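## Task

The rack's front holds twelve drive blanks in three rows of four. Push every blank that is sticking out all the way in, until it stops and clicks into place, with one exception: the blank in the middle row that is third from the right, seen from the front of the rack, must stay untouched. The rack is loose on the table. Any tilt of the rack beyond a slight one fails the task, and the rack must finish in its original position.

## Robot and tools

Robot: two 6-joint arms, left_arm and right_arm, each ending in a two-finger parallel gripper with a wrist camera. Bases (scene frame): left_arm near (-0.006, +0.301, 0), right_arm near (-0.007, -0.246, 0), both facing +x with a small yaw. A camera stand sits behind the arms. Scene 1 is practice; scene 2 counts, but damage in scene 1 still costs.

Frames: the scene frame has its origin at table-top height midway between the nominal bases, +x out over the table, +y toward left_arm, +z up. Reported hand positions, orientations and velocities use this frame. Motion offsets instead use each arm's own Hand target axes. The gripper's fingers point along its +z; they open and close along its y. end_effector_position is the point between the pads, about 1 cm short of the fingertips. Readings may be off by a few cm, more at long reach.

execute_actions(actions, cameras): actions is a list of actions; each action is a table of up to 15 rows, one row per 1/30 s step; missing rows repeat the last one. Every row is a single list of 14 numbers in [-1, 1]: left_arm dx, dy, dz, rx, ry, rz, opening, then right_arm the same seven. dx..rz are offsets, not poses, measured from that arm's Hand target at the start of the action (every row relative to that same start), along the Hand target's axes; 1.0 equals 0.6 m of travel or 180 degrees, and rx, ry, rz form one rotation vector. Repeating an offset in a new action moves further. Opening is absolute: +1 fully open (0.093 m), -1 closed. All six pose numbers at 0 re-commands the current Hand target; an arm halted by contact keeps pushing until commanded away. Images come only with an empty actions list or when cameras names them (["all"], a list of names, or [] for none).

move(target, speed, blend, opening_speed, grip_force, blocking, cameras): target is one 14-number row of the same layout, or up to 15 such rows as waypoints; every row is an offset from the Hand targets at the start of the move, not from the previous waypoint. Paths are straight, end together, take at least 0.5 s and are cut at 10 s. speed: m/s per arm path, 0.002 to 2.9, default 0.25 (turns up to twice that in rad/s); one value or one per waypoint. blend: corner rounding radius in m, 0 means stop at each waypoint. opening_speed: opening change per second on the -1..+1 scale, at least 0.2. grip_force: N per pad, 10 to 50, persists. blocking=false returns after about 0.5 s while motion continues. The move line reports the ending (done, off_target, moving, held, fault) and limits (paced = clipped pose, held = withheld steps). Done means at rest within 10 mm and 2 degrees. Moves do not avoid obstacles or the other arm.

wait(seconds 0 to 10, cameras): lets time run holding commands. stop(cameras): brakes a running move. zoom_image(camera, region [x0, y0, x1, y1] in pixels, at most 504 by 504) enlarges part of the latest image from cam_head_left, cam_head_right, cam_left_wrist or cam_right_wrist (all 896x504). read_manual(section) gives licence texts. finished_scene(scene 1 or 2) ends the scene irreversibly; the goal must hold with the robot gone.

Results: end_effector_position (m) and end_effector_quat_wxyz, Hand target (last commanded pose after clipping; the basis for next offsets), Tool commands, grip_measured (+1 open, -1 closed; pads meet near -0.94), Joint positions (last entry the finger opening in m), Joint torques, Joint velocities, step readings for action calls, and warnings such as MOTOR HOT or OVER-TEMPERATURE FAULT. The gripper often rests short of its Hand target because of friction and gravity; another command, even all zeros, asks again, or send the remaining gap as an offset. Check position and tilt after each move; orientation changes are clipped to 40 degrees from the measured one per step.

For pushing: approach each protruding blank square to the rack face, push slowly along the insertion direction just until it latches, then retract by commanding back past the gripper. A closed gripper makes a good pusher. Push near the rack's centre height and keep force low so the loose rack neither slides nor tips; check with cameras that it stays in place. Skip the designated middle-row blank, counting from the right as seen facing the rack (which is the robot's view if the rack faces it).

Avoid: fast contacts, hard or sustained pushes (they also heat motors; 90 °C folds that arm away for the scene), arm-to-arm contact or grippers touching each other, strain on the wrist camera cables, paths passing near an arm's own base, and anything falling off the table. Thinking time lets the scene run.

Each tool is called by a JSON object that holds its "method" and its "body".

## Session

{"method": "execute_actions", "body": {"actions": []}}

Scene clock: 0.00 s.
left_arm: end_effector_position=(+0.3813, +0.3120, +0.0891) grip_measured=+1.000 end_effector_quat_wxyz=(+0.576, -0.057, +0.815, +0.028) | right_arm: end_effector_position=(+0.3657, -0.3151, +0.0875) grip_measured=+1.000 end_effector_quat_wxyz=(+0.564, +0.170, +0.805, -0.077)
Joint positions: left_arm=[0.015 1.557 0.354 0.858 -0.145 -0.073 0.093] | right_arm=[-0.031 1.521 0.343 0.805 0.254 0.17 0.093]
Joint velocities: within noise
Joint torques (N m): no reading
Heat: left arm: 24 °C; right arm: 24 °C.
Hand target: left_arm +0.3825, +0.3119, +0.0916; +0.578, -0.057, +0.813, +0.028 | right_arm +0.3698, -0.3154, +0.0969; +0.576, +0.170, +0.796, -0.075
Tool commands: left_gripper/opening=+1.0 right_gripper/opening=+1.0

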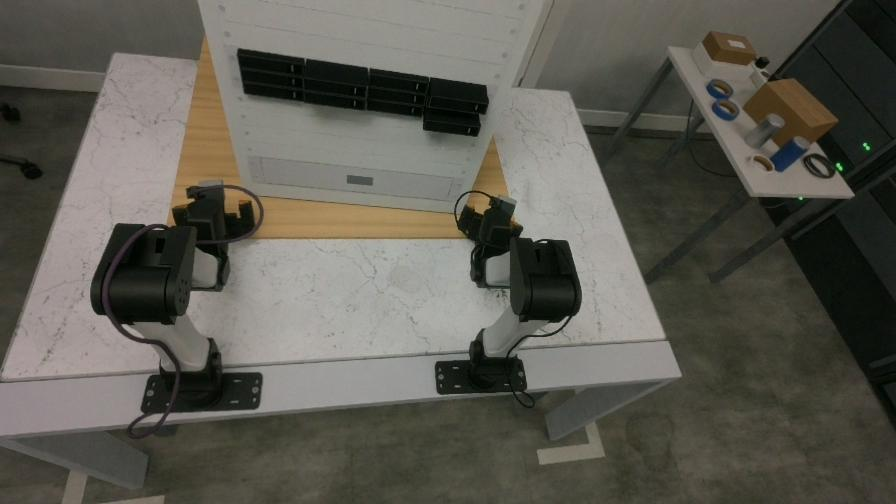

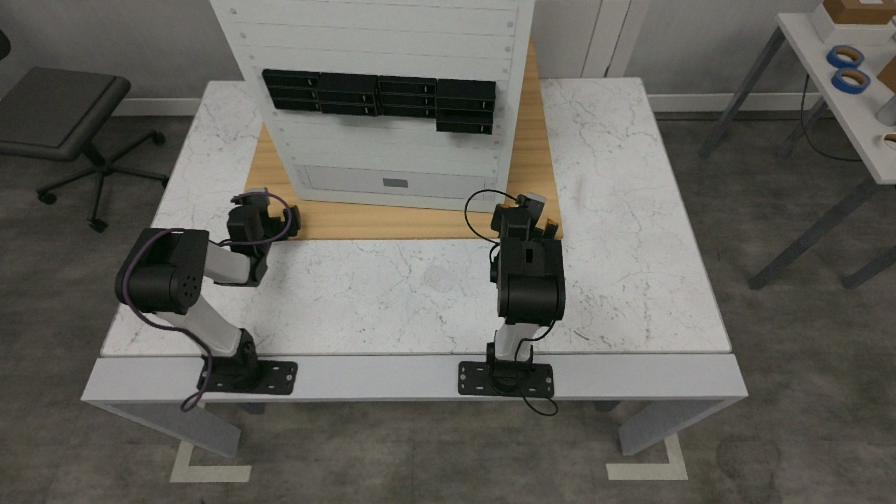

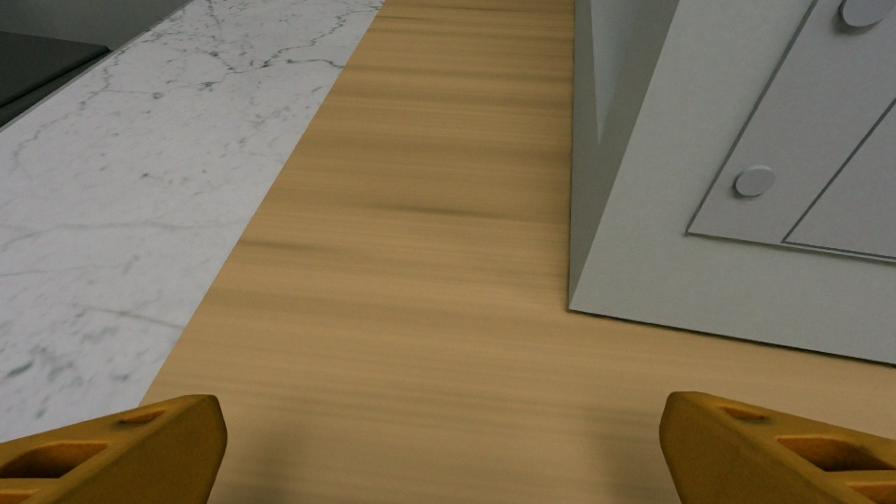

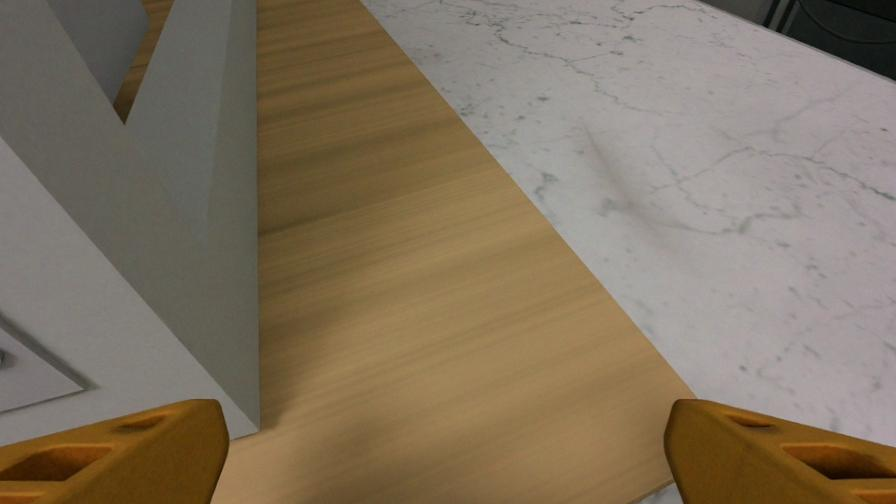

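{"method": "zoom_image", "body": {"camera": "cam_head_right", "region": [240, 50, 520, 150]}}

{"method": "zoom_image", "body": {"camera": "cam_head_left", "region": [220, 30, 510, 150]}}

Scaled by 1.800 from the camera's 896x504 image, which has a finer 1280x720 frame.

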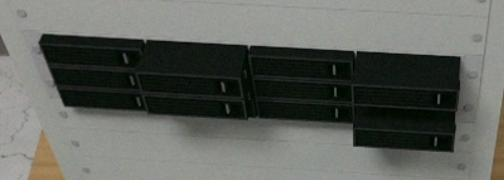

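Scaled by 1.738 from the camera's 896x504 image, which has a finer 1280x720 frame.

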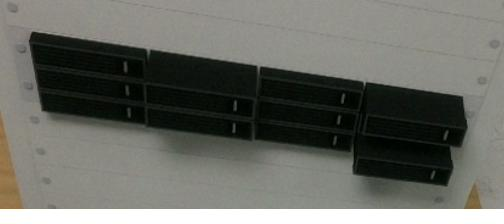

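{"method": "move", "body": {"target": [[-0.1322, 0.0402, -0.1292, 0, 0, 0, 1.0, -0.1339, -0.0463, -0.1355, 0, 0, 0, 1.0], [-0.3498, -0.0135, -0.1715, 0.2953, -0.1996, 0.0042, -1.0, -0.3143, 0.0531, -0.2405, -0.3721, -0.178, -0.0187, -1.0]], "blend": [0.05, 0], "speed": 0.15, "cameras": ["all"]}}

Scene clock: 69.60 s.
left_arm: end_effector_position=(+0.3600, +0.3052, +0.3056) grip_measured=-0.976 end_effector_quat_wxyz=(+0.724, +0.181, +0.583, -0.322) | right_arm: end_effector_position=(+0.3074, -0.2766, +0.3098) grip_measured=-0.985 end_effector_quat_wxyz=(+0.727, -0.172, +0.598, +0.291)
Joint positions: left_arm=[0.478 1.519 0.619 1.469 1.079 -0.632 0] | right_arm=[-0.577 1.355 0.498 1.535 -1.203 0.746 0]
Joint torques (N m): left_arm=[0.76 -4.9 7.98 2.51 -0.28 -0.1] | right_arm=[0.05 -3.18 10.04 1.73 0.21 0.15]
Heat: left arm: 30 °C; right arm: 30 °C.
Hand target: left_arm +0.3552, +0.3051, +0.3239; +0.757, +0.220, +0.530, -0.313 | right_arm +0.3052, -0.2749, +0.3240; +0.757, -0.219, +0.530, +0.313
Off the commanded pose: left_arm 0.019 m, 8 deg | right_arm 0.015 m, 10 deg.
joint sent to its limit (left arm) — joint 4 (wrist pitch), upper limit. The joint targets are off in orientation, not in position.
joint sent to its limit (right arm) — joint 4 (wrist pitch), upper limit. The joint targets are off in orientation, not in position.
move: off_target (left_arm, right_arm); target 2's new opening was sent with right_arm's hand 0.015 m and 10 deg from that target
camera_calibration:
cam_left_wrist: T_world_to_cam=[[-0.677525, -0.726956, 0.111779, 0.432635], [-0.20064, 0.0364649, -0.978986, 0.39938], [0.707604, -0.685715, -0.170563, 0.0884638], [0, 0, 0, 1]] pos_world=[0.310656, 0.360605, 0.357717]
cam_right_wrist: T_world_to_cam=[[0.613822, -0.781675, -0.110486, -0.370804], [-0.225541, -0.0395188, -0.973432, 0.399109], [0.756541, 0.622433, -0.200557, 0.0842276], [0, 0, 0, 1]] pos_world=[0.253901, -0.326502, 0.364429]

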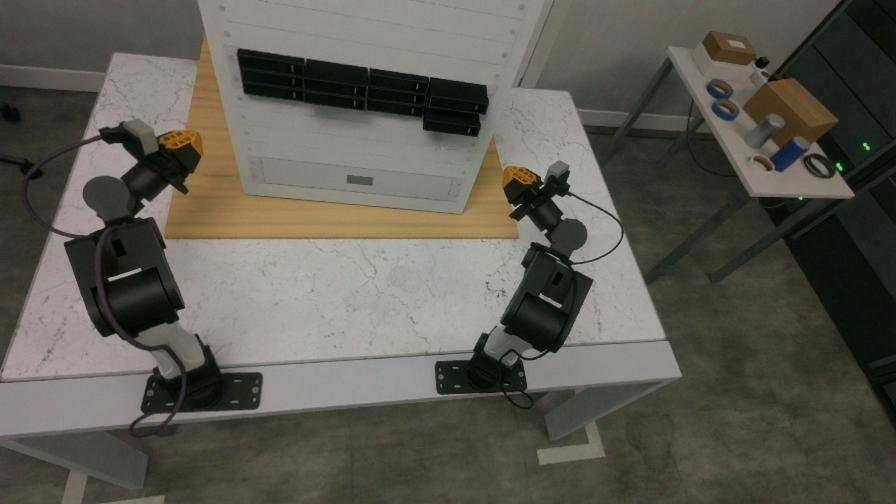

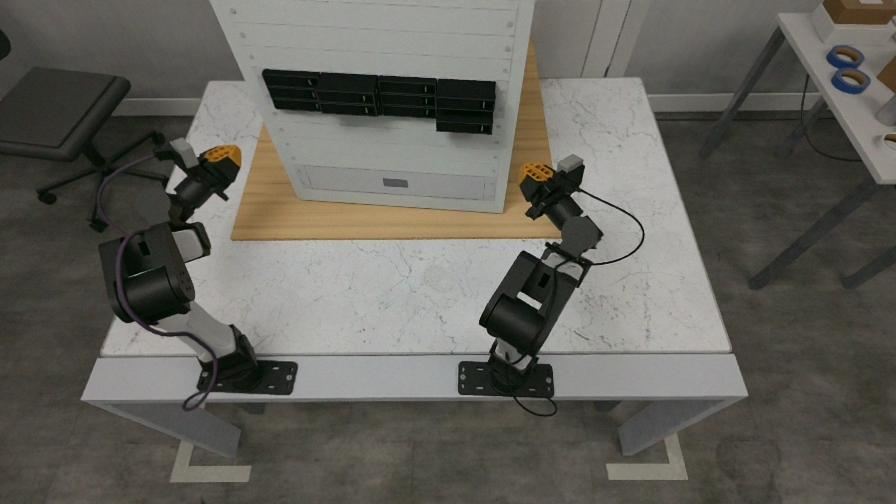

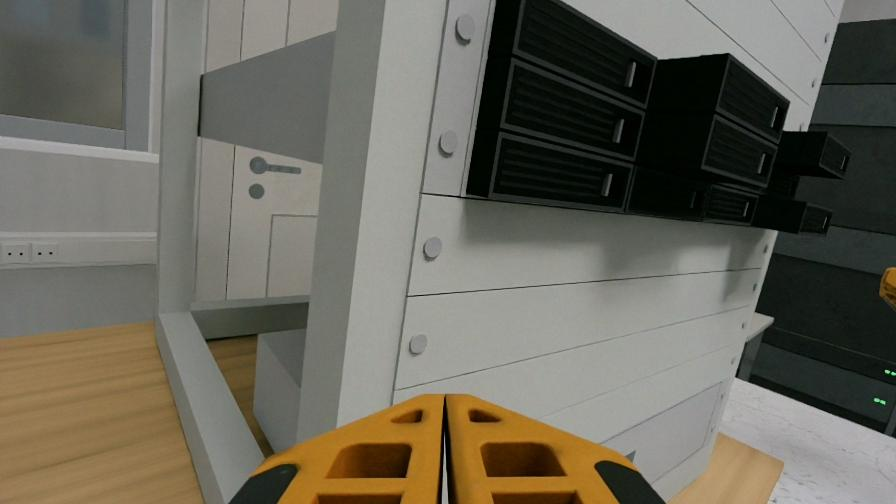

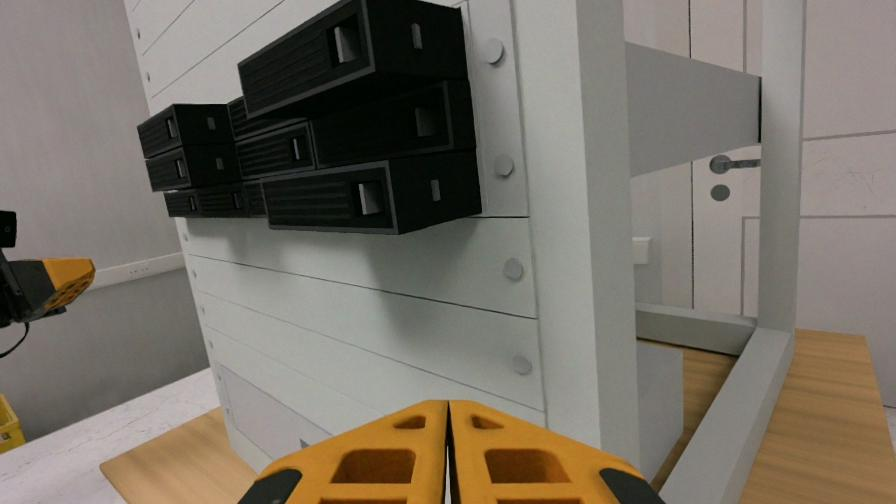

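{"method": "zoom_image", "body": {"camera": "cam_right_wrist", "region": [120, 0, 500, 240]}}

{"method": "zoom_image", "body": {"camera": "cam_left_wrist", "region": [460, 0, 880, 250]}}

Scaled by 1.326 from the camera's 896x504 image, which has a finer 1280x720 frame.

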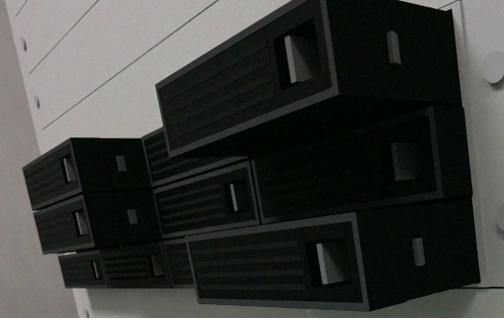

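Scaled by 1.200 from the camera's 896x504 image, which has a finer 1280x720 frame.

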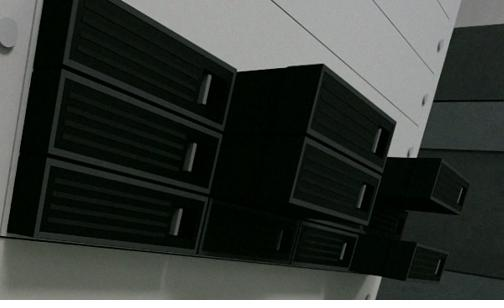

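{"method": "zoom_image", "body": {"camera": "cam_head_right", "region": [420, 60, 520, 150]}}

{"method": "zoom_image", "body": {"camera": "cam_head_left", "region": [400, 60, 500, 150]}}

{"method": "zoom_image", "body": {"camera": "cam_head_right", "region": [255, 55, 445, 145]}}

Scaled by 5.040 from the camera's 896x504 image, which has a finer 1280x720 frame.

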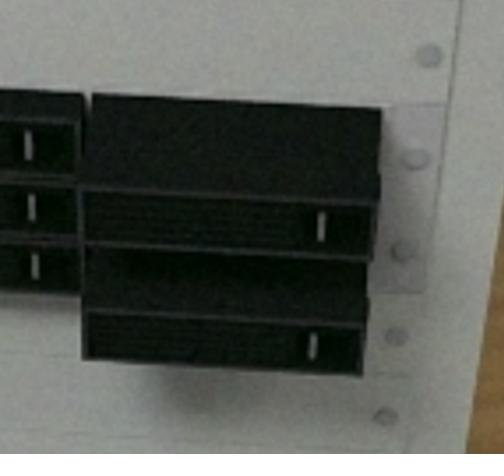

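Scaled by 5.040 from the camera's 896x504 image, which has a finer 1280x720 frame.

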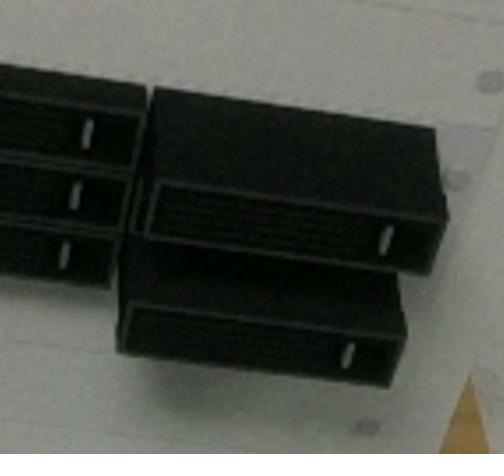

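Scaled by 2.653 from the camera's 896x504 image, which has a finer 1280x720 frame.

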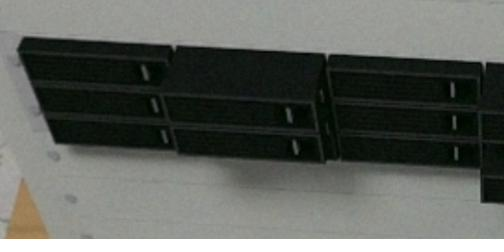

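{"method": "move", "body": {"target": [0.0372, -0.3409, 0.2358, -0.2511, -0.0872, -0.4353, 1.0, -0.0830, 0.1453, 0.1714, 0.2744, 0.1040, -0.0485, -1.0], "speed": 0.2, "cameras": ["all"]}}

Scene clock: 187.43 s.
left_arm: end_effector_position=(+0.3093, +0.0645, +0.3431) grip_measured=+1.000 end_effector_quat_wxyz=(+0.480, -0.473, +0.527, -0.517) | right_arm: end_effector_position=(+0.3014, -0.1582, +0.3904) grip_measured=-0.986 end_effector_quat_wxyz=(+0.697, +0.028, +0.715, -0.035)
Joint positions: left_arm=[-0.931 1.266 0.942 0.317 -0.889 -1.56 0.093] | right_arm=[0.67 0.915 0.974 -0.092 0.718 0.01 0]
Joint torques (N m): left_arm=[-0.58 -4.18 10 1.69 -0.21 -0.07] | right_arm=[0.8 -0.47 12.31 2.01 0.05 -0.06]
Heat: left arm: 38 °C; right arm: 33 °C.
Hand target: left_arm +0.3101, +0.0610, +0.3513; +0.477, -0.478, +0.521, -0.522 | right_arm +0.3001, -0.1570, +0.4060; +0.706, +0.031, +0.707, -0.031
Off the commanded pose: left_arm 0.009 m, 1 deg | right_arm 0.016 m, 2 deg.
move: off_target (right_arm)
camera_calibration:
cam_left_wrist: T_world_to_cam=[[0.000564952, -0.0178952, 0.99984, -0.340999], [-0.50043, -0.865644, -0.0152106, 0.255024], [0.865777, -0.500341, -0.00944432, -0.150491], [0, 0, 0, 1]] pos_world=[0.258105, 0.139361, 0.343402]
cam_right_wrist: T_world_to_cam=[[-0.108373, -0.994098, 0.0048794, -0.126554], [-0.436885, 0.0432176, -0.898478, 0.528429], [0.892965, -0.0995027, -0.43899, -0.0309636], [0, 0, 0, 1]] pos_world=[0.244797, -0.151726, 0.461807]

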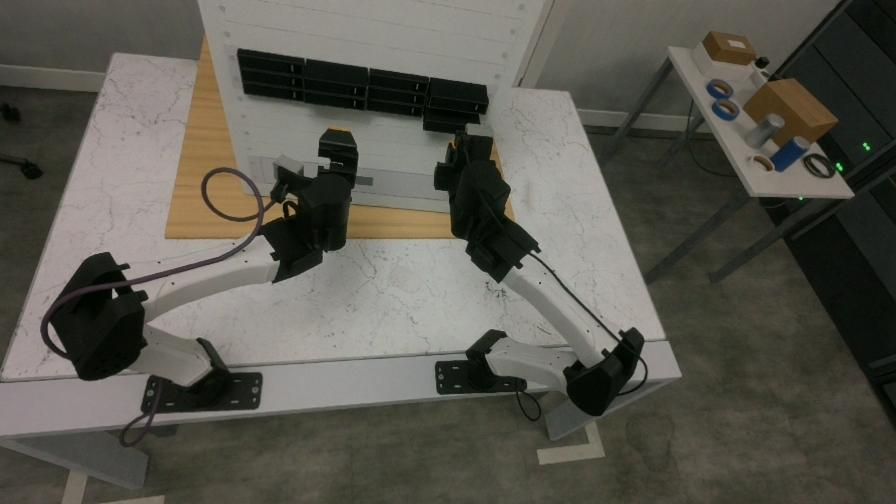

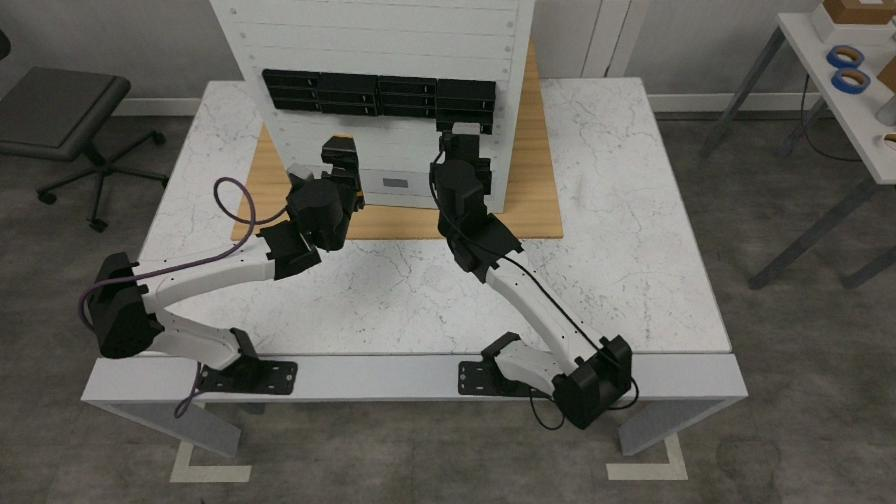

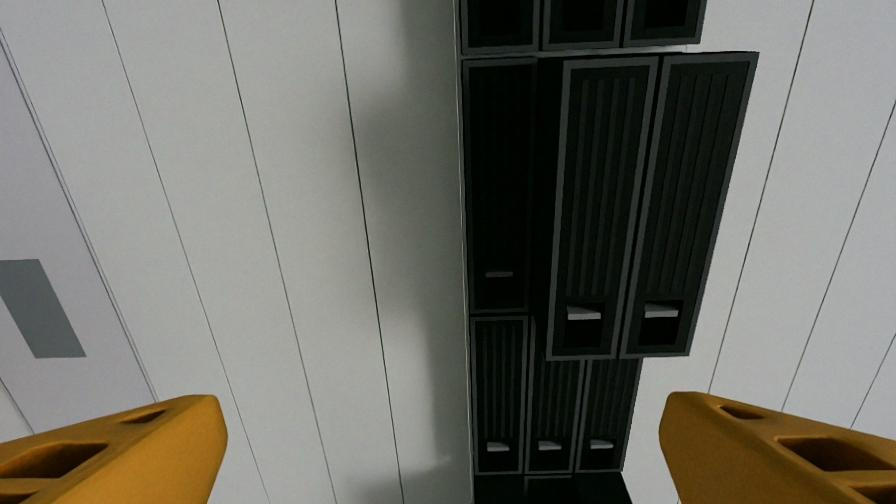

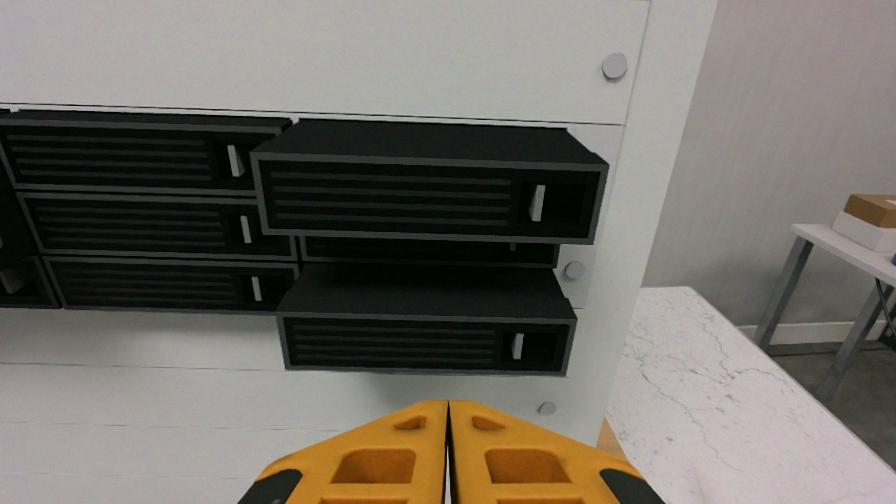

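{"method": "move", "body": {"target": [-0.0285, -0.0362, 0.0676, 0, 0.0139, 0, 1.0, -0.0408, 0.0114, 0.0825, 0.0139, -0.0078, 0, -1.0], "speed": 0.1, "cameras": ["cam_left_wrist", "cam_right_wrist"]}}

Scene clock: 246.47 s.
left_arm: end_effector_position=(+0.3478, +0.0757, +0.3653) grip_measured=+1.000 end_effector_quat_wxyz=(+0.468, -0.463, +0.537, -0.528) | right_arm: end_effector_position=(+0.3483, -0.1527, +0.4103) grip_measured=-0.986 end_effector_quat_wxyz=(+0.698, +0.038, +0.713, -0.054)
Joint positions: left_arm=[-0.776 1.302 1.056 0.24 -0.693 -1.56 0.093] | right_arm=[0.588 1.112 1.132 -0.045 0.677 -0.009 0]
Joint torques (N m): left_arm=[0.69 -4.59 10.13 1.85 -0.02 -0.09] | right_arm=[-0.81 -2.04 12.42 2.29 -0.15 -0.08]
Heat: left arm: 42 °C; right arm: 35 °C.
Hand target: left_arm +0.3519, +0.0745, +0.3729; +0.466, -0.467, +0.531, -0.532 | right_arm +0.3499, -0.1546, +0.4306; +0.714, +0.046, +0.697, -0.047
Off the commanded pose: left_arm 0.009 m, 1 deg | right_arm 0.020 m, 3 deg.
move: off_target (right_arm)
camera_calibration:
cam_left_wrist: T_world_to_cam=[[0.000797244, -0.0160336, 0.999871, -0.363247], [-0.53597, -0.844135, -0.0131089, 0.294198], [0.844237, -0.53589, -0.00926653, -0.16786], [0, 0, 0, 1]] pos_world=[0.299685, 0.152565, 0.365501]
cam_right_wrist: T_world_to_cam=[[-0.149256, -0.988653, 0.0169744, -0.106126], [-0.43078, 0.0495633, -0.901095, 0.566501], [0.890029, -0.141806, -0.43329, -0.0714106], [0, 0, 0, 1]] pos_world=[0.291755, -0.143126, 0.481331]
Images, in order (width x height): cam_left_wrist 896x504, cam_right_wrist 896x504.

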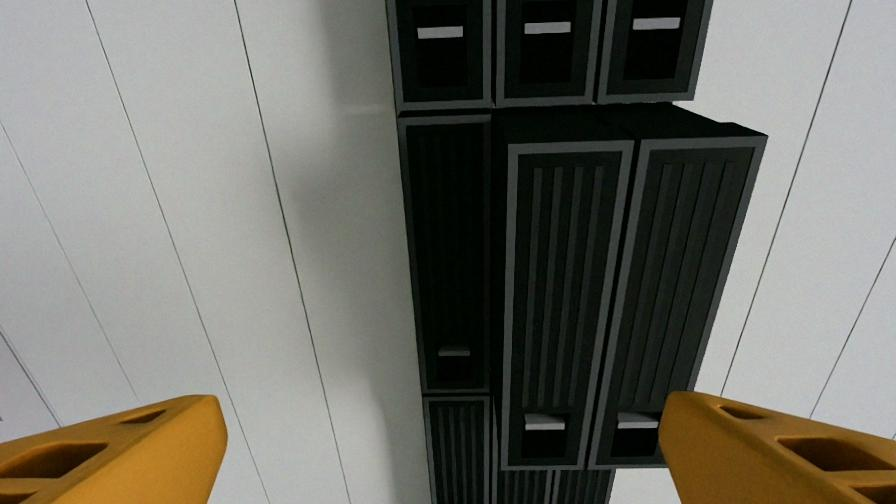

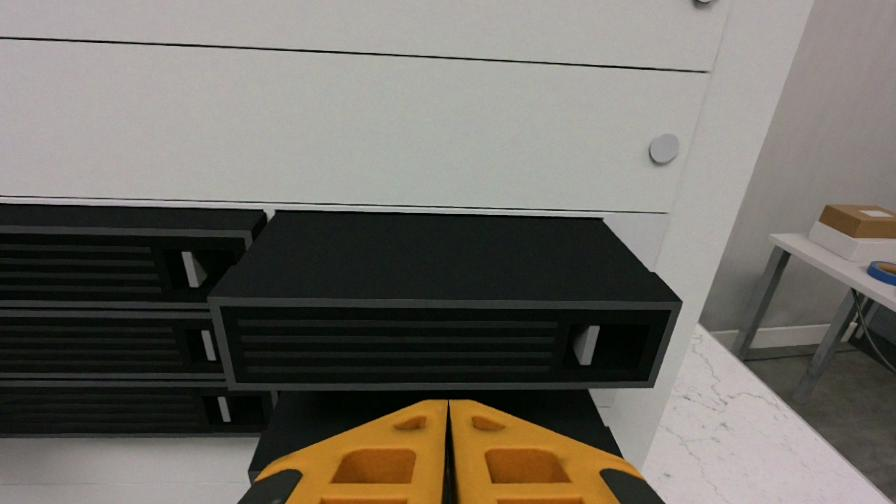

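{"method": "zoom_image", "body": {"camera": "cam_left_wrist", "region": [380, 80, 800, 480]}}

Scaled by 1.200 from the camera's 896x504 image, which has a finer 1280x720 frame.

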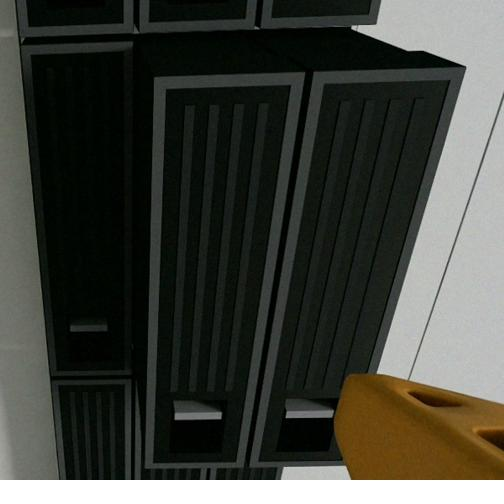

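{"method": "move", "body": {"target": [0, -0.0067, 0.0167, 0, 0, 0, 1.0, -0.0078, 0, 0.02, 0, 0, 0, -1.0], "speed": 0.06, "cameras": ["cam_left_wrist", "cam_right_wrist"]}}

Scene clock: 276.47 s.
left_arm: end_effector_position=(+0.3572, +0.0738, +0.3693) grip_measured=+1.000 end_effector_quat_wxyz=(+0.468, -0.463, +0.537, -0.528) | right_arm: end_effector_position=(+0.3601, -0.1543, +0.4160) grip_measured=-0.986 end_effector_quat_wxyz=(+0.699, +0.039, +0.712, -0.053)
Joint positions: left_arm=[-0.756 1.332 1.094 0.231 -0.67 -1.561 0.093] | right_arm=[0.556 1.152 1.175 -0.045 0.646 -0.009 0]
Joint torques (N m): left_arm=[0.88 -4.82 10.19 1.8 -0.07 -0.07] | right_arm=[-0.8 -2.29 12.46 2.26 -0.14 -0.06]
Heat: left arm: 46 °C; right arm: 38 °C.
Hand target: left_arm +0.3619, +0.0732, +0.3769; +0.466, -0.467, +0.531, -0.532 | right_arm +0.3617, -0.1560, +0.4355; +0.714, +0.046, +0.697, -0.047
Off the commanded pose: left_arm 0.009 m, 1 deg | right_arm 0.020 m, 3 deg.
move: off_target (right_arm)
camera_calibration:
cam_left_wrist: T_world_to_cam=[[0.000955459, -0.0155616, 0.999878, -0.367405], [-0.537611, -0.843098, -0.0126078, 0.298038], [0.843192, -0.537534, -0.00917162, -0.176358], [0, 0, 0, 1]] pos_world=[0.309284, 0.15076, 0.369501]
cam_right_wrist: T_world_to_cam=[[-0.14971, -0.988618, 0.0148704, -0.104904], [-0.42878, 0.051365, -0.901948, 0.576696], [0.890918, -0.141407, -0.431589, -0.0805746], [0, 0, 0, 1]] pos_world=[0.303356, -0.144726, 0.486934]
Images, in order (width x height): cam_left_wrist 896x504, cam_right_wrist 896x504.

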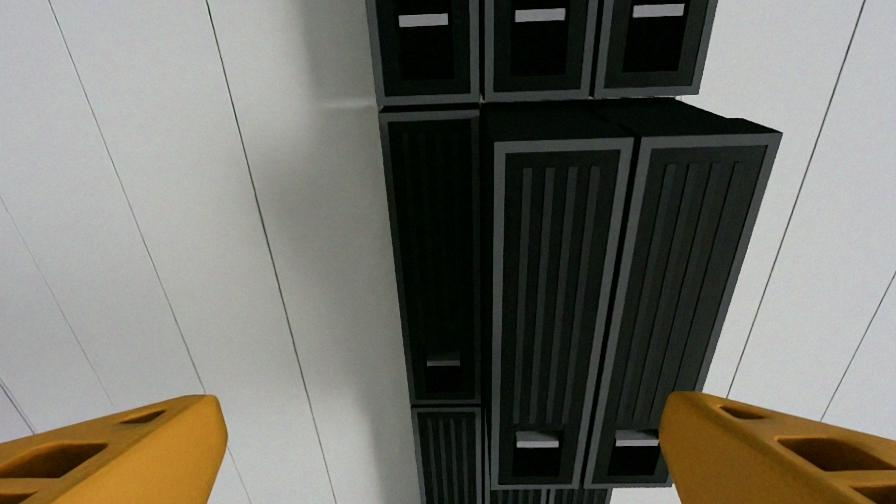

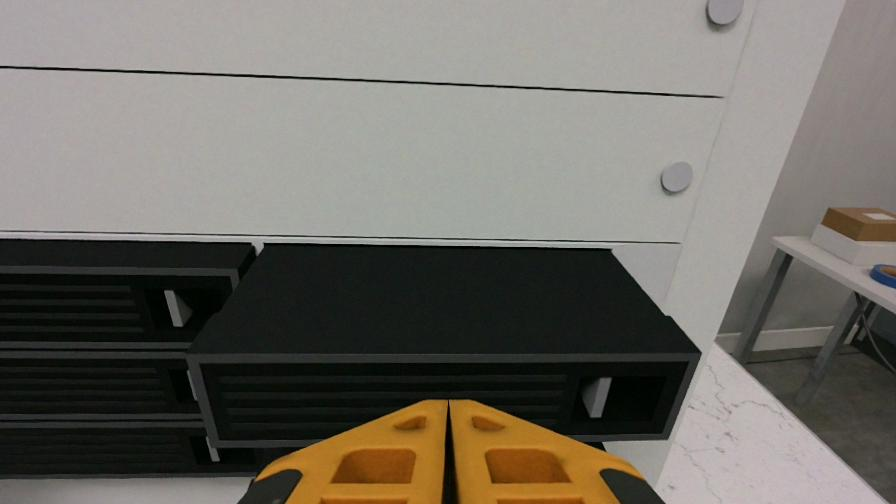

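{"method": "move", "body": {"target": [0, 0, 0, 0, 0, 0, 1.0, 0.0008, 0, 0.0333, 0, 0, 0, -1.0], "speed": 0.04, "cameras": ["cam_right_wrist"]}}

Scene clock: 284.23 s.
left_arm: end_effector_position=(+0.3571, +0.0737, +0.3693) grip_measured=+1.000 end_effector_quat_wxyz=(+0.467, -0.462, +0.537, -0.528) | right_arm: end_effector_position=(+0.3793, -0.1570, +0.4147) grip_measured=-0.986 end_effector_quat_wxyz=(+0.697, +0.038, +0.714, -0.054)
Joint positions: left_arm=[-0.756 1.332 1.094 0.231 -0.67 -1.561 0.093] | right_arm=[0.509 1.21 1.21 -0.027 0.599 -0.009 0]
Joint torques (N m): left_arm=[0.81 -4.78 10.19 1.77 -0.07 -0.07] | right_arm=[-0.84 -2.78 12.55 2.34 -0.2 -0.04]
Heat: left arm: 47 °C; right arm: 38 °C.
Hand target: left_arm +0.3619, +0.0732, +0.3770; +0.466, -0.467, +0.531, -0.532 | right_arm +0.3815, -0.1587, +0.4355; +0.714, +0.046, +0.697, -0.047
Off the commanded pose: left_arm 0.009 m, 1 deg | right_arm 0.021 m, 3 deg.
move: off_target (right_arm)
camera_calibration:
cam_right_wrist: T_world_to_cam=[[-0.150803, -0.988411, 0.0173831, -0.105368], [-0.433727, 0.0503524, -0.899636, 0.584736], [0.888335, -0.143207, -0.436294, -0.095939], [0, 0, 0, 1]] pos_world=[0.322952, -0.147329, 0.486024]
Images, in order (width x height): cam_right_wrist 896x504.

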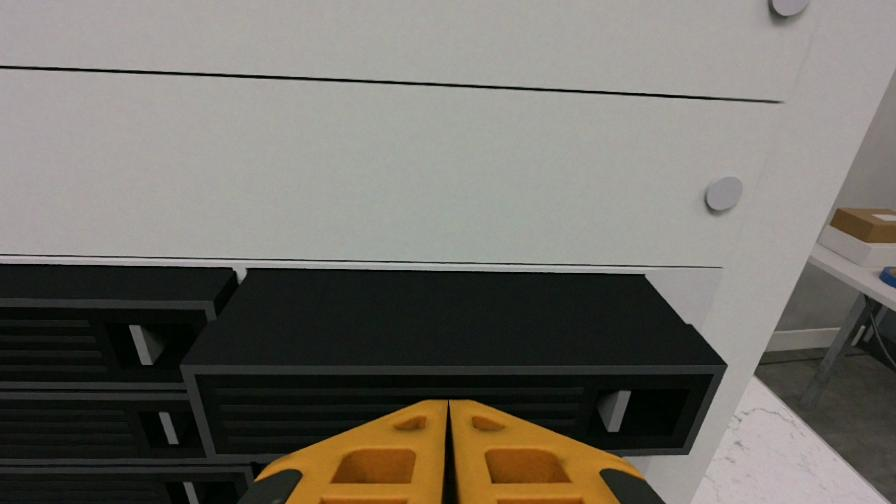

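{"method": "move", "body": {"target": [0, 0, 0, 0, 0, 0, 1.0, 0.0006, 0, 0.025, 0, 0, 0, -1.0], "speed": 0.04, "cameras": ["cam_right_wrist"]}}

Scene clock: 288.57 s.
left_arm: end_effector_position=(+0.3571, +0.0737, +0.3693) grip_measured=+1.000 end_effector_quat_wxyz=(+0.467, -0.462, +0.537, -0.528) | right_arm: end_effector_position=(+0.3933, -0.1578, +0.4153) grip_measured=-0.986 end_effector_quat_wxyz=(+0.697, +0.038, +0.714, -0.053)
Joint positions: left_arm=[-0.756 1.332 1.094 0.231 -0.67 -1.561 0.093] | right_arm=[0.479 1.255 1.24 -0.011 0.566 -0.009 0]
Joint torques (N m): left_arm=[0.83 -4.81 10.29 1.81 -0.06 -0.06] | right_arm=[-1.09 -3.04 12.6 2.35 -0.16 -0.02]
Heat: left arm: 47 °C; right arm: 38 °C.
Hand target: left_arm +0.3619, +0.0732, +0.3770; +0.466, -0.467, +0.531, -0.532 | right_arm +0.3964, -0.1606, +0.4355; +0.714, +0.046, +0.697, -0.047
Off the commanded pose: left_arm 0.009 m, 1 deg | right_arm 0.021 m, 3 deg.
move: off_target (right_arm)
camera_calibration:
cam_right_wrist: T_world_to_cam=[[-0.146967, -0.989011, 0.0160667, -0.105084], [-0.433351, 0.0497778, -0.899849, 0.591207], [0.889161, -0.139211, -0.435905, -0.108192], [0, 0, 0, 1]] pos_world=[0.336956, -0.14842, 0.486524]
Images, in order (width x height): cam_right_wrist 896x504.

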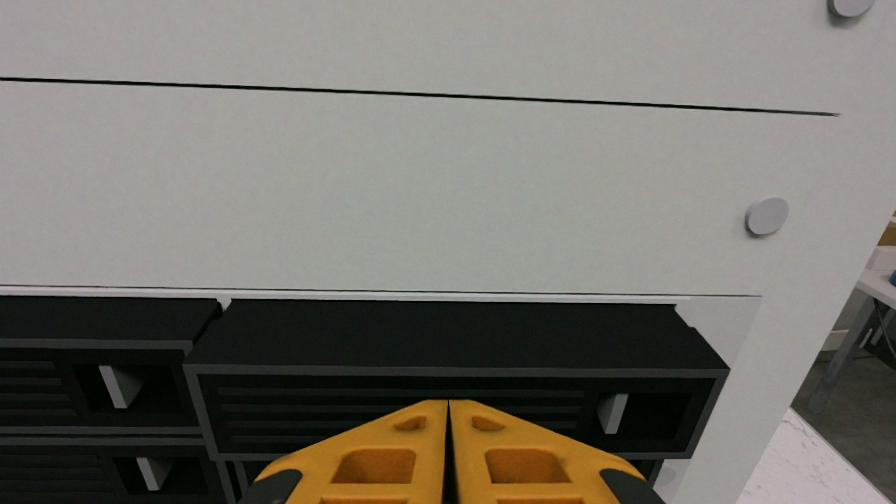

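{"method": "move", "body": {"target": [0, 0, 0, 0, 0, 0, 1.0, 0.0004, 0, 0.0167, 0, 0, 0, -1.0], "speed": 0.04, "cameras": ["cam_right_wrist"]}}

Scene clock: 293.97 s.
left_arm: end_effector_position=(+0.3571, +0.0737, +0.3693) grip_measured=+1.000 end_effector_quat_wxyz=(+0.467, -0.462, +0.537, -0.528) | right_arm: end_effector_position=(+0.4012, -0.1590, +0.4158) grip_measured=-0.986 end_effector_quat_wxyz=(+0.697, +0.038, +0.714, -0.052)
Joint positions: left_arm=[-0.756 1.332 1.094 0.231 -0.67 -1.561 0.093] | right_arm=[0.462 1.28 1.259 -0.005 0.549 -0.009 0]
Joint torques (N m): left_arm=[0.9 -4.78 10.09 1.79 -0.05 -0.09] | right_arm=[-1.46 -2.76 12.83 2.38 -0.19 -0.02]
Heat: left arm: 47 °C; right arm: 39 °C.
Hand target: left_arm +0.3619, +0.0732, +0.3770; +0.466, -0.467, +0.531, -0.532 | right_arm +0.4063, -0.1620, +0.4356; +0.714, +0.046, +0.697, -0.047
Off the commanded pose: left_arm 0.009 m, 1 deg | right_arm 0.021 m, 3 deg.
move: off_target (right_arm)
camera_calibration:
cam_right_wrist: T_world_to_cam=[[-0.146596, -0.989072, 0.0156984, -0.105076], [-0.433589, 0.0499844, -0.899723, 0.59528], [0.889106, -0.138702, -0.436179, -0.114894], [0, 0, 0, 1]] pos_world=[0.344857, -0.149619, 0.487123]
Images, in order (width x height): cam_right_wrist 896x504.

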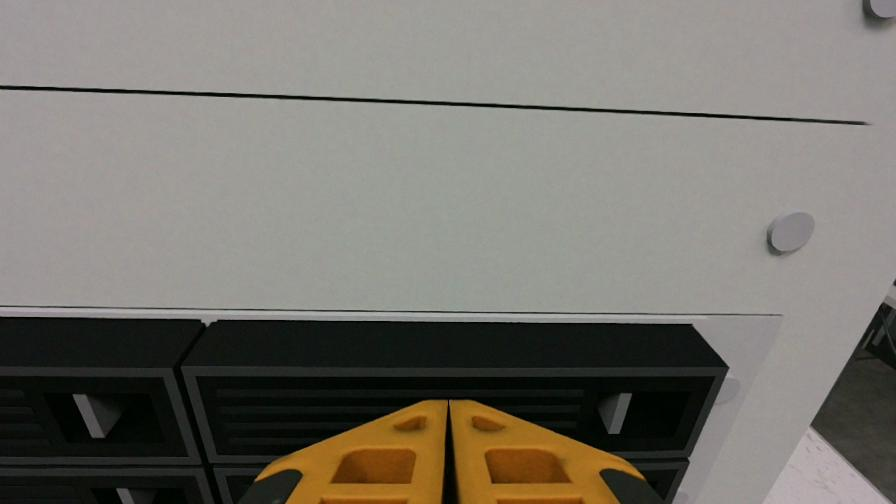

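{"method": "zoom_image", "body": {"camera": "cam_right_wrist", "region": [60, 300, 380, 480]}}

Scaled by 1.575 from the camera's 896x504 image, which has a finer 1280x720 frame.

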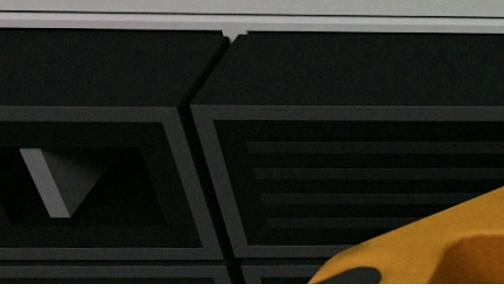

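{"method": "move", "body": {"target": [[0, 0, 0.01, 0, 0, 0, 1.0, -0.0022, 0, -0.0917, 0, 0, 0, -1.0], [0, 0, 0.02, 0, 0, 0, 1.0, 0.0912, 0, -0.094, 0, 0, 0, -1.0]], "speed": 0.1, "blend": [0.015, 0], "cameras": ["all"]}}

Scene clock: 314.60 s.
left_arm: end_effector_position=(+0.3687, +0.0721, +0.3681) grip_measured=+1.000 end_effector_quat_wxyz=(+0.467, -0.463, +0.540, -0.526) | right_arm: end_effector_position=(+0.3572, -0.1545, +0.3705) grip_measured=-0.986 end_effector_quat_wxyz=(+0.703, +0.042, +0.708, -0.052)
Joint positions: left_arm=[-0.731 1.368 1.123 0.231 -0.645 -1.561 0.093] | right_arm=[0.563 1.109 0.958 0.143 0.655 -0.009 0]
Joint torques (N m): left_arm=[0.73 -5.27 10.28 1.88 -0.05 -0.06] | right_arm=[0.8 -4.89 8.14 2.3 0.01 -0.05]
Heat: left arm: 48 °C; right arm: 39 °C.
Hand target: left_arm +0.3738, +0.0717, +0.3771; +0.466, -0.467, +0.531, -0.532 | right_arm +0.3517, -0.1548, +0.3794; +0.714, +0.046, +0.697, -0.047
Off the commanded pose: left_arm 0.010 m, 1 deg | right_arm 0.011 m, 2 deg.
move: off_target (right_arm)
camera_calibration:
cam_left_wrist: T_world_to_cam=[[0.0061832, -0.0205315, 0.99977, -0.367722], [-0.537984, -0.842839, -0.0139815, 0.303452], [0.842932, -0.537774, -0.016257, -0.184184], [0, 0, 0, 1]] pos_world=[0.320781, 0.149162, 0.368886]
cam_right_wrist: T_world_to_cam=[[-0.152431, -0.988289, 0.00711152, -0.100971], [-0.418678, 0.0580543, -0.906277, 0.533558], [0.895251, -0.141122, -0.422624, -0.102496], [0, 0, 0, 1]] pos_world=[0.299758, -0.145229, 0.440952]

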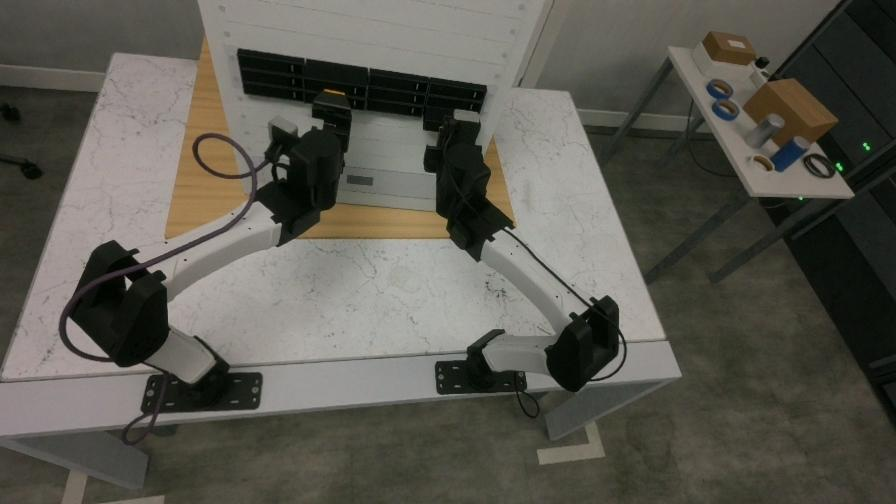

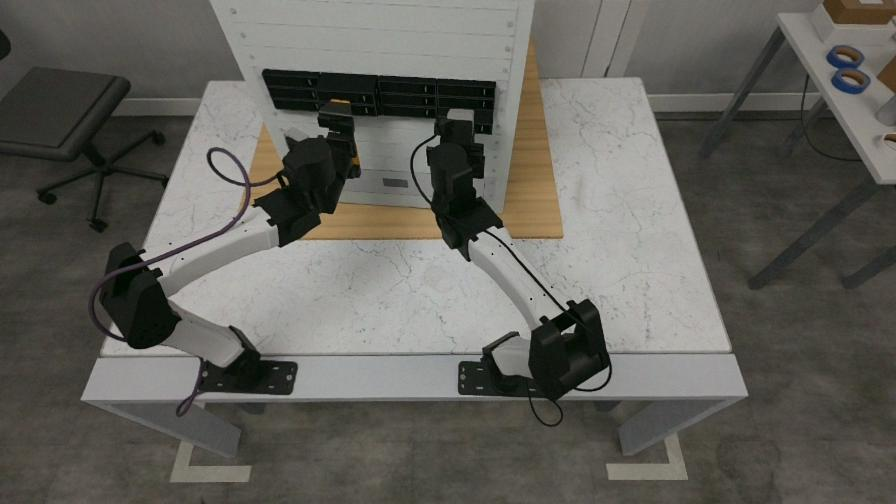

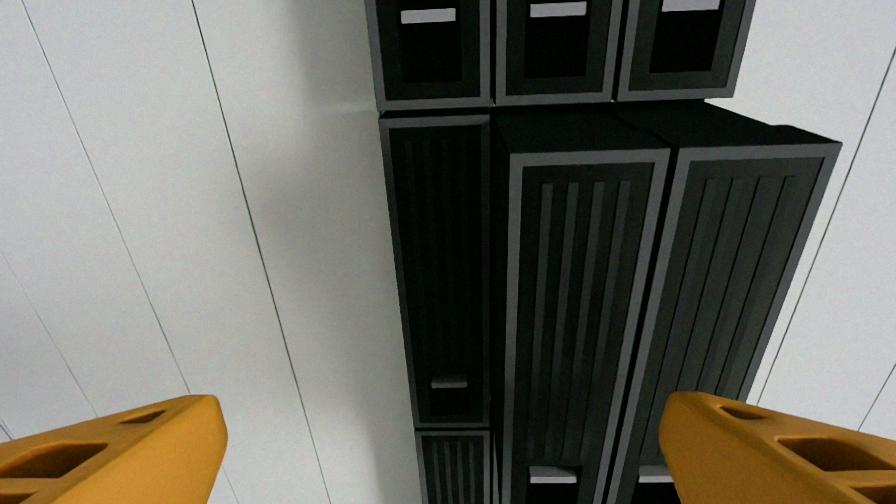

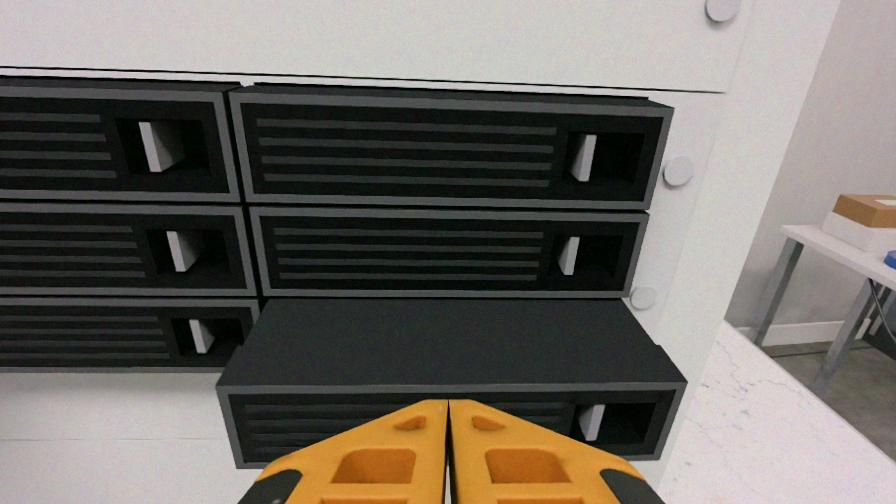

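{"method": "move", "body": {"target": [0, 0, 0.05, 0, 0, 0, 1.0, 0.0187, 0, 0.0129, 0, 0, 0, -1.0], "speed": 0.05, "cameras": ["cam_left_wrist", "cam_right_wrist"]}}

Scene clock: 324.00 s.
left_arm: end_effector_position=(+0.3978, +0.0686, +0.3669) grip_measured=+1.000 end_effector_quat_wxyz=(+0.467, -0.464, +0.542, -0.522) | right_arm: end_effector_position=(+0.3578, -0.1533, +0.3681) grip_measured=-0.986 end_effector_quat_wxyz=(+0.710, +0.045, +0.701, -0.045)
Joint positions: left_arm=[-0.675 1.459 1.203 0.234 -0.59 -1.561 0.093] | right_arm=[0.563 1.109 0.928 0.197 0.65 -0.009 0]
Joint torques (N m): left_arm=[0.85 -5.96 10.13 2.02 -0.02 -0.08] | right_arm=[-1.02 -2.71 7.95 2.23 -0.17 -0.05]
Heat: left arm: 49 °C; right arm: 38 °C.
Hand target: left_arm +0.4035, +0.0677, +0.3771; +0.466, -0.467, +0.531, -0.532 | right_arm +0.3597, -0.1558, +0.3685; +0.714, +0.046, +0.697, -0.047
Off the commanded pose: left_arm 0.012 m, 2 deg | right_arm 0.003 m, 1 deg.
move: off_target (left_arm)
camera_calibration:
cam_left_wrist: T_world_to_cam=[[0.0133112, -0.0253792, 0.999589, -0.369278], [-0.536799, -0.843589, -0.01427, 0.315818], [0.843605, -0.536389, -0.0248528, -0.207836], [0, 0, 0, 1]] pos_world=[0.349778, 0.145568, 0.368468]
cam_right_wrist: T_world_to_cam=[[-0.147164, -0.98908, -0.00800844, -0.0961545], [-0.399762, 0.066882, -0.914176, 0.528998], [0.904728, -0.131332, -0.405239, -0.112133], [0, 0, 0, 1]] pos_world=[0.298773, -0.145212, 0.437387]
Images, in order (width x height): cam_left_wrist 896x504, cam_right_wrist 896x504.

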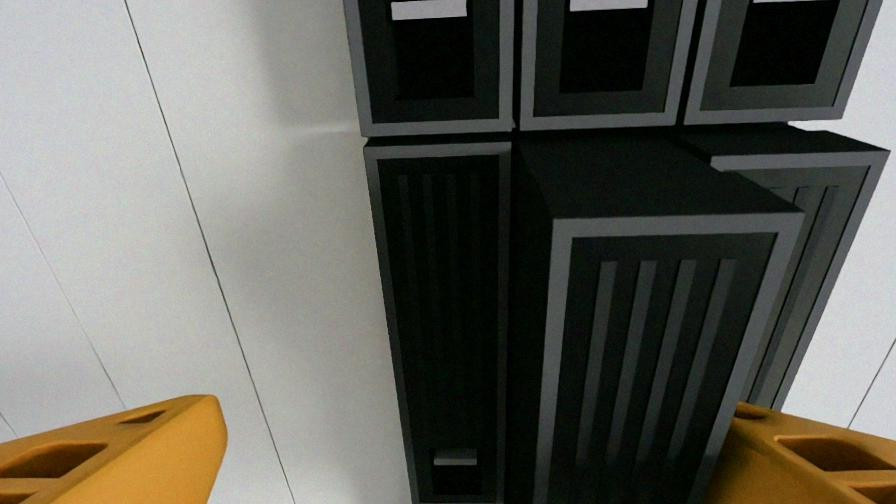

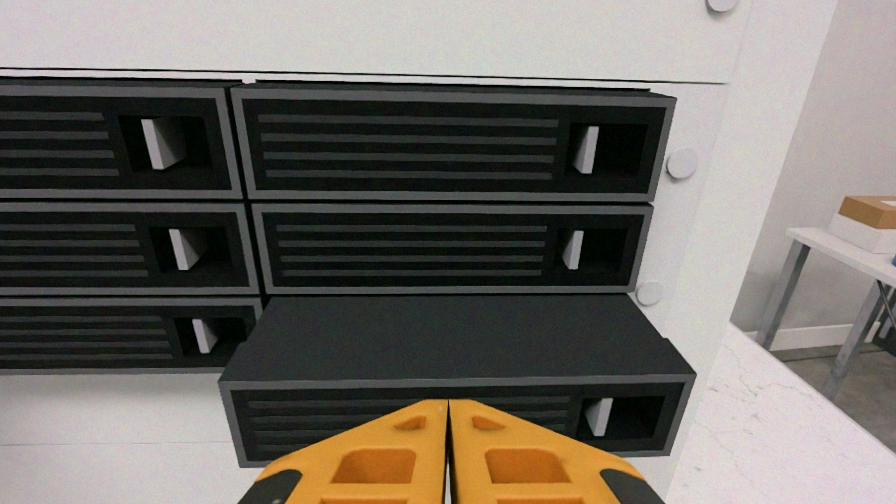

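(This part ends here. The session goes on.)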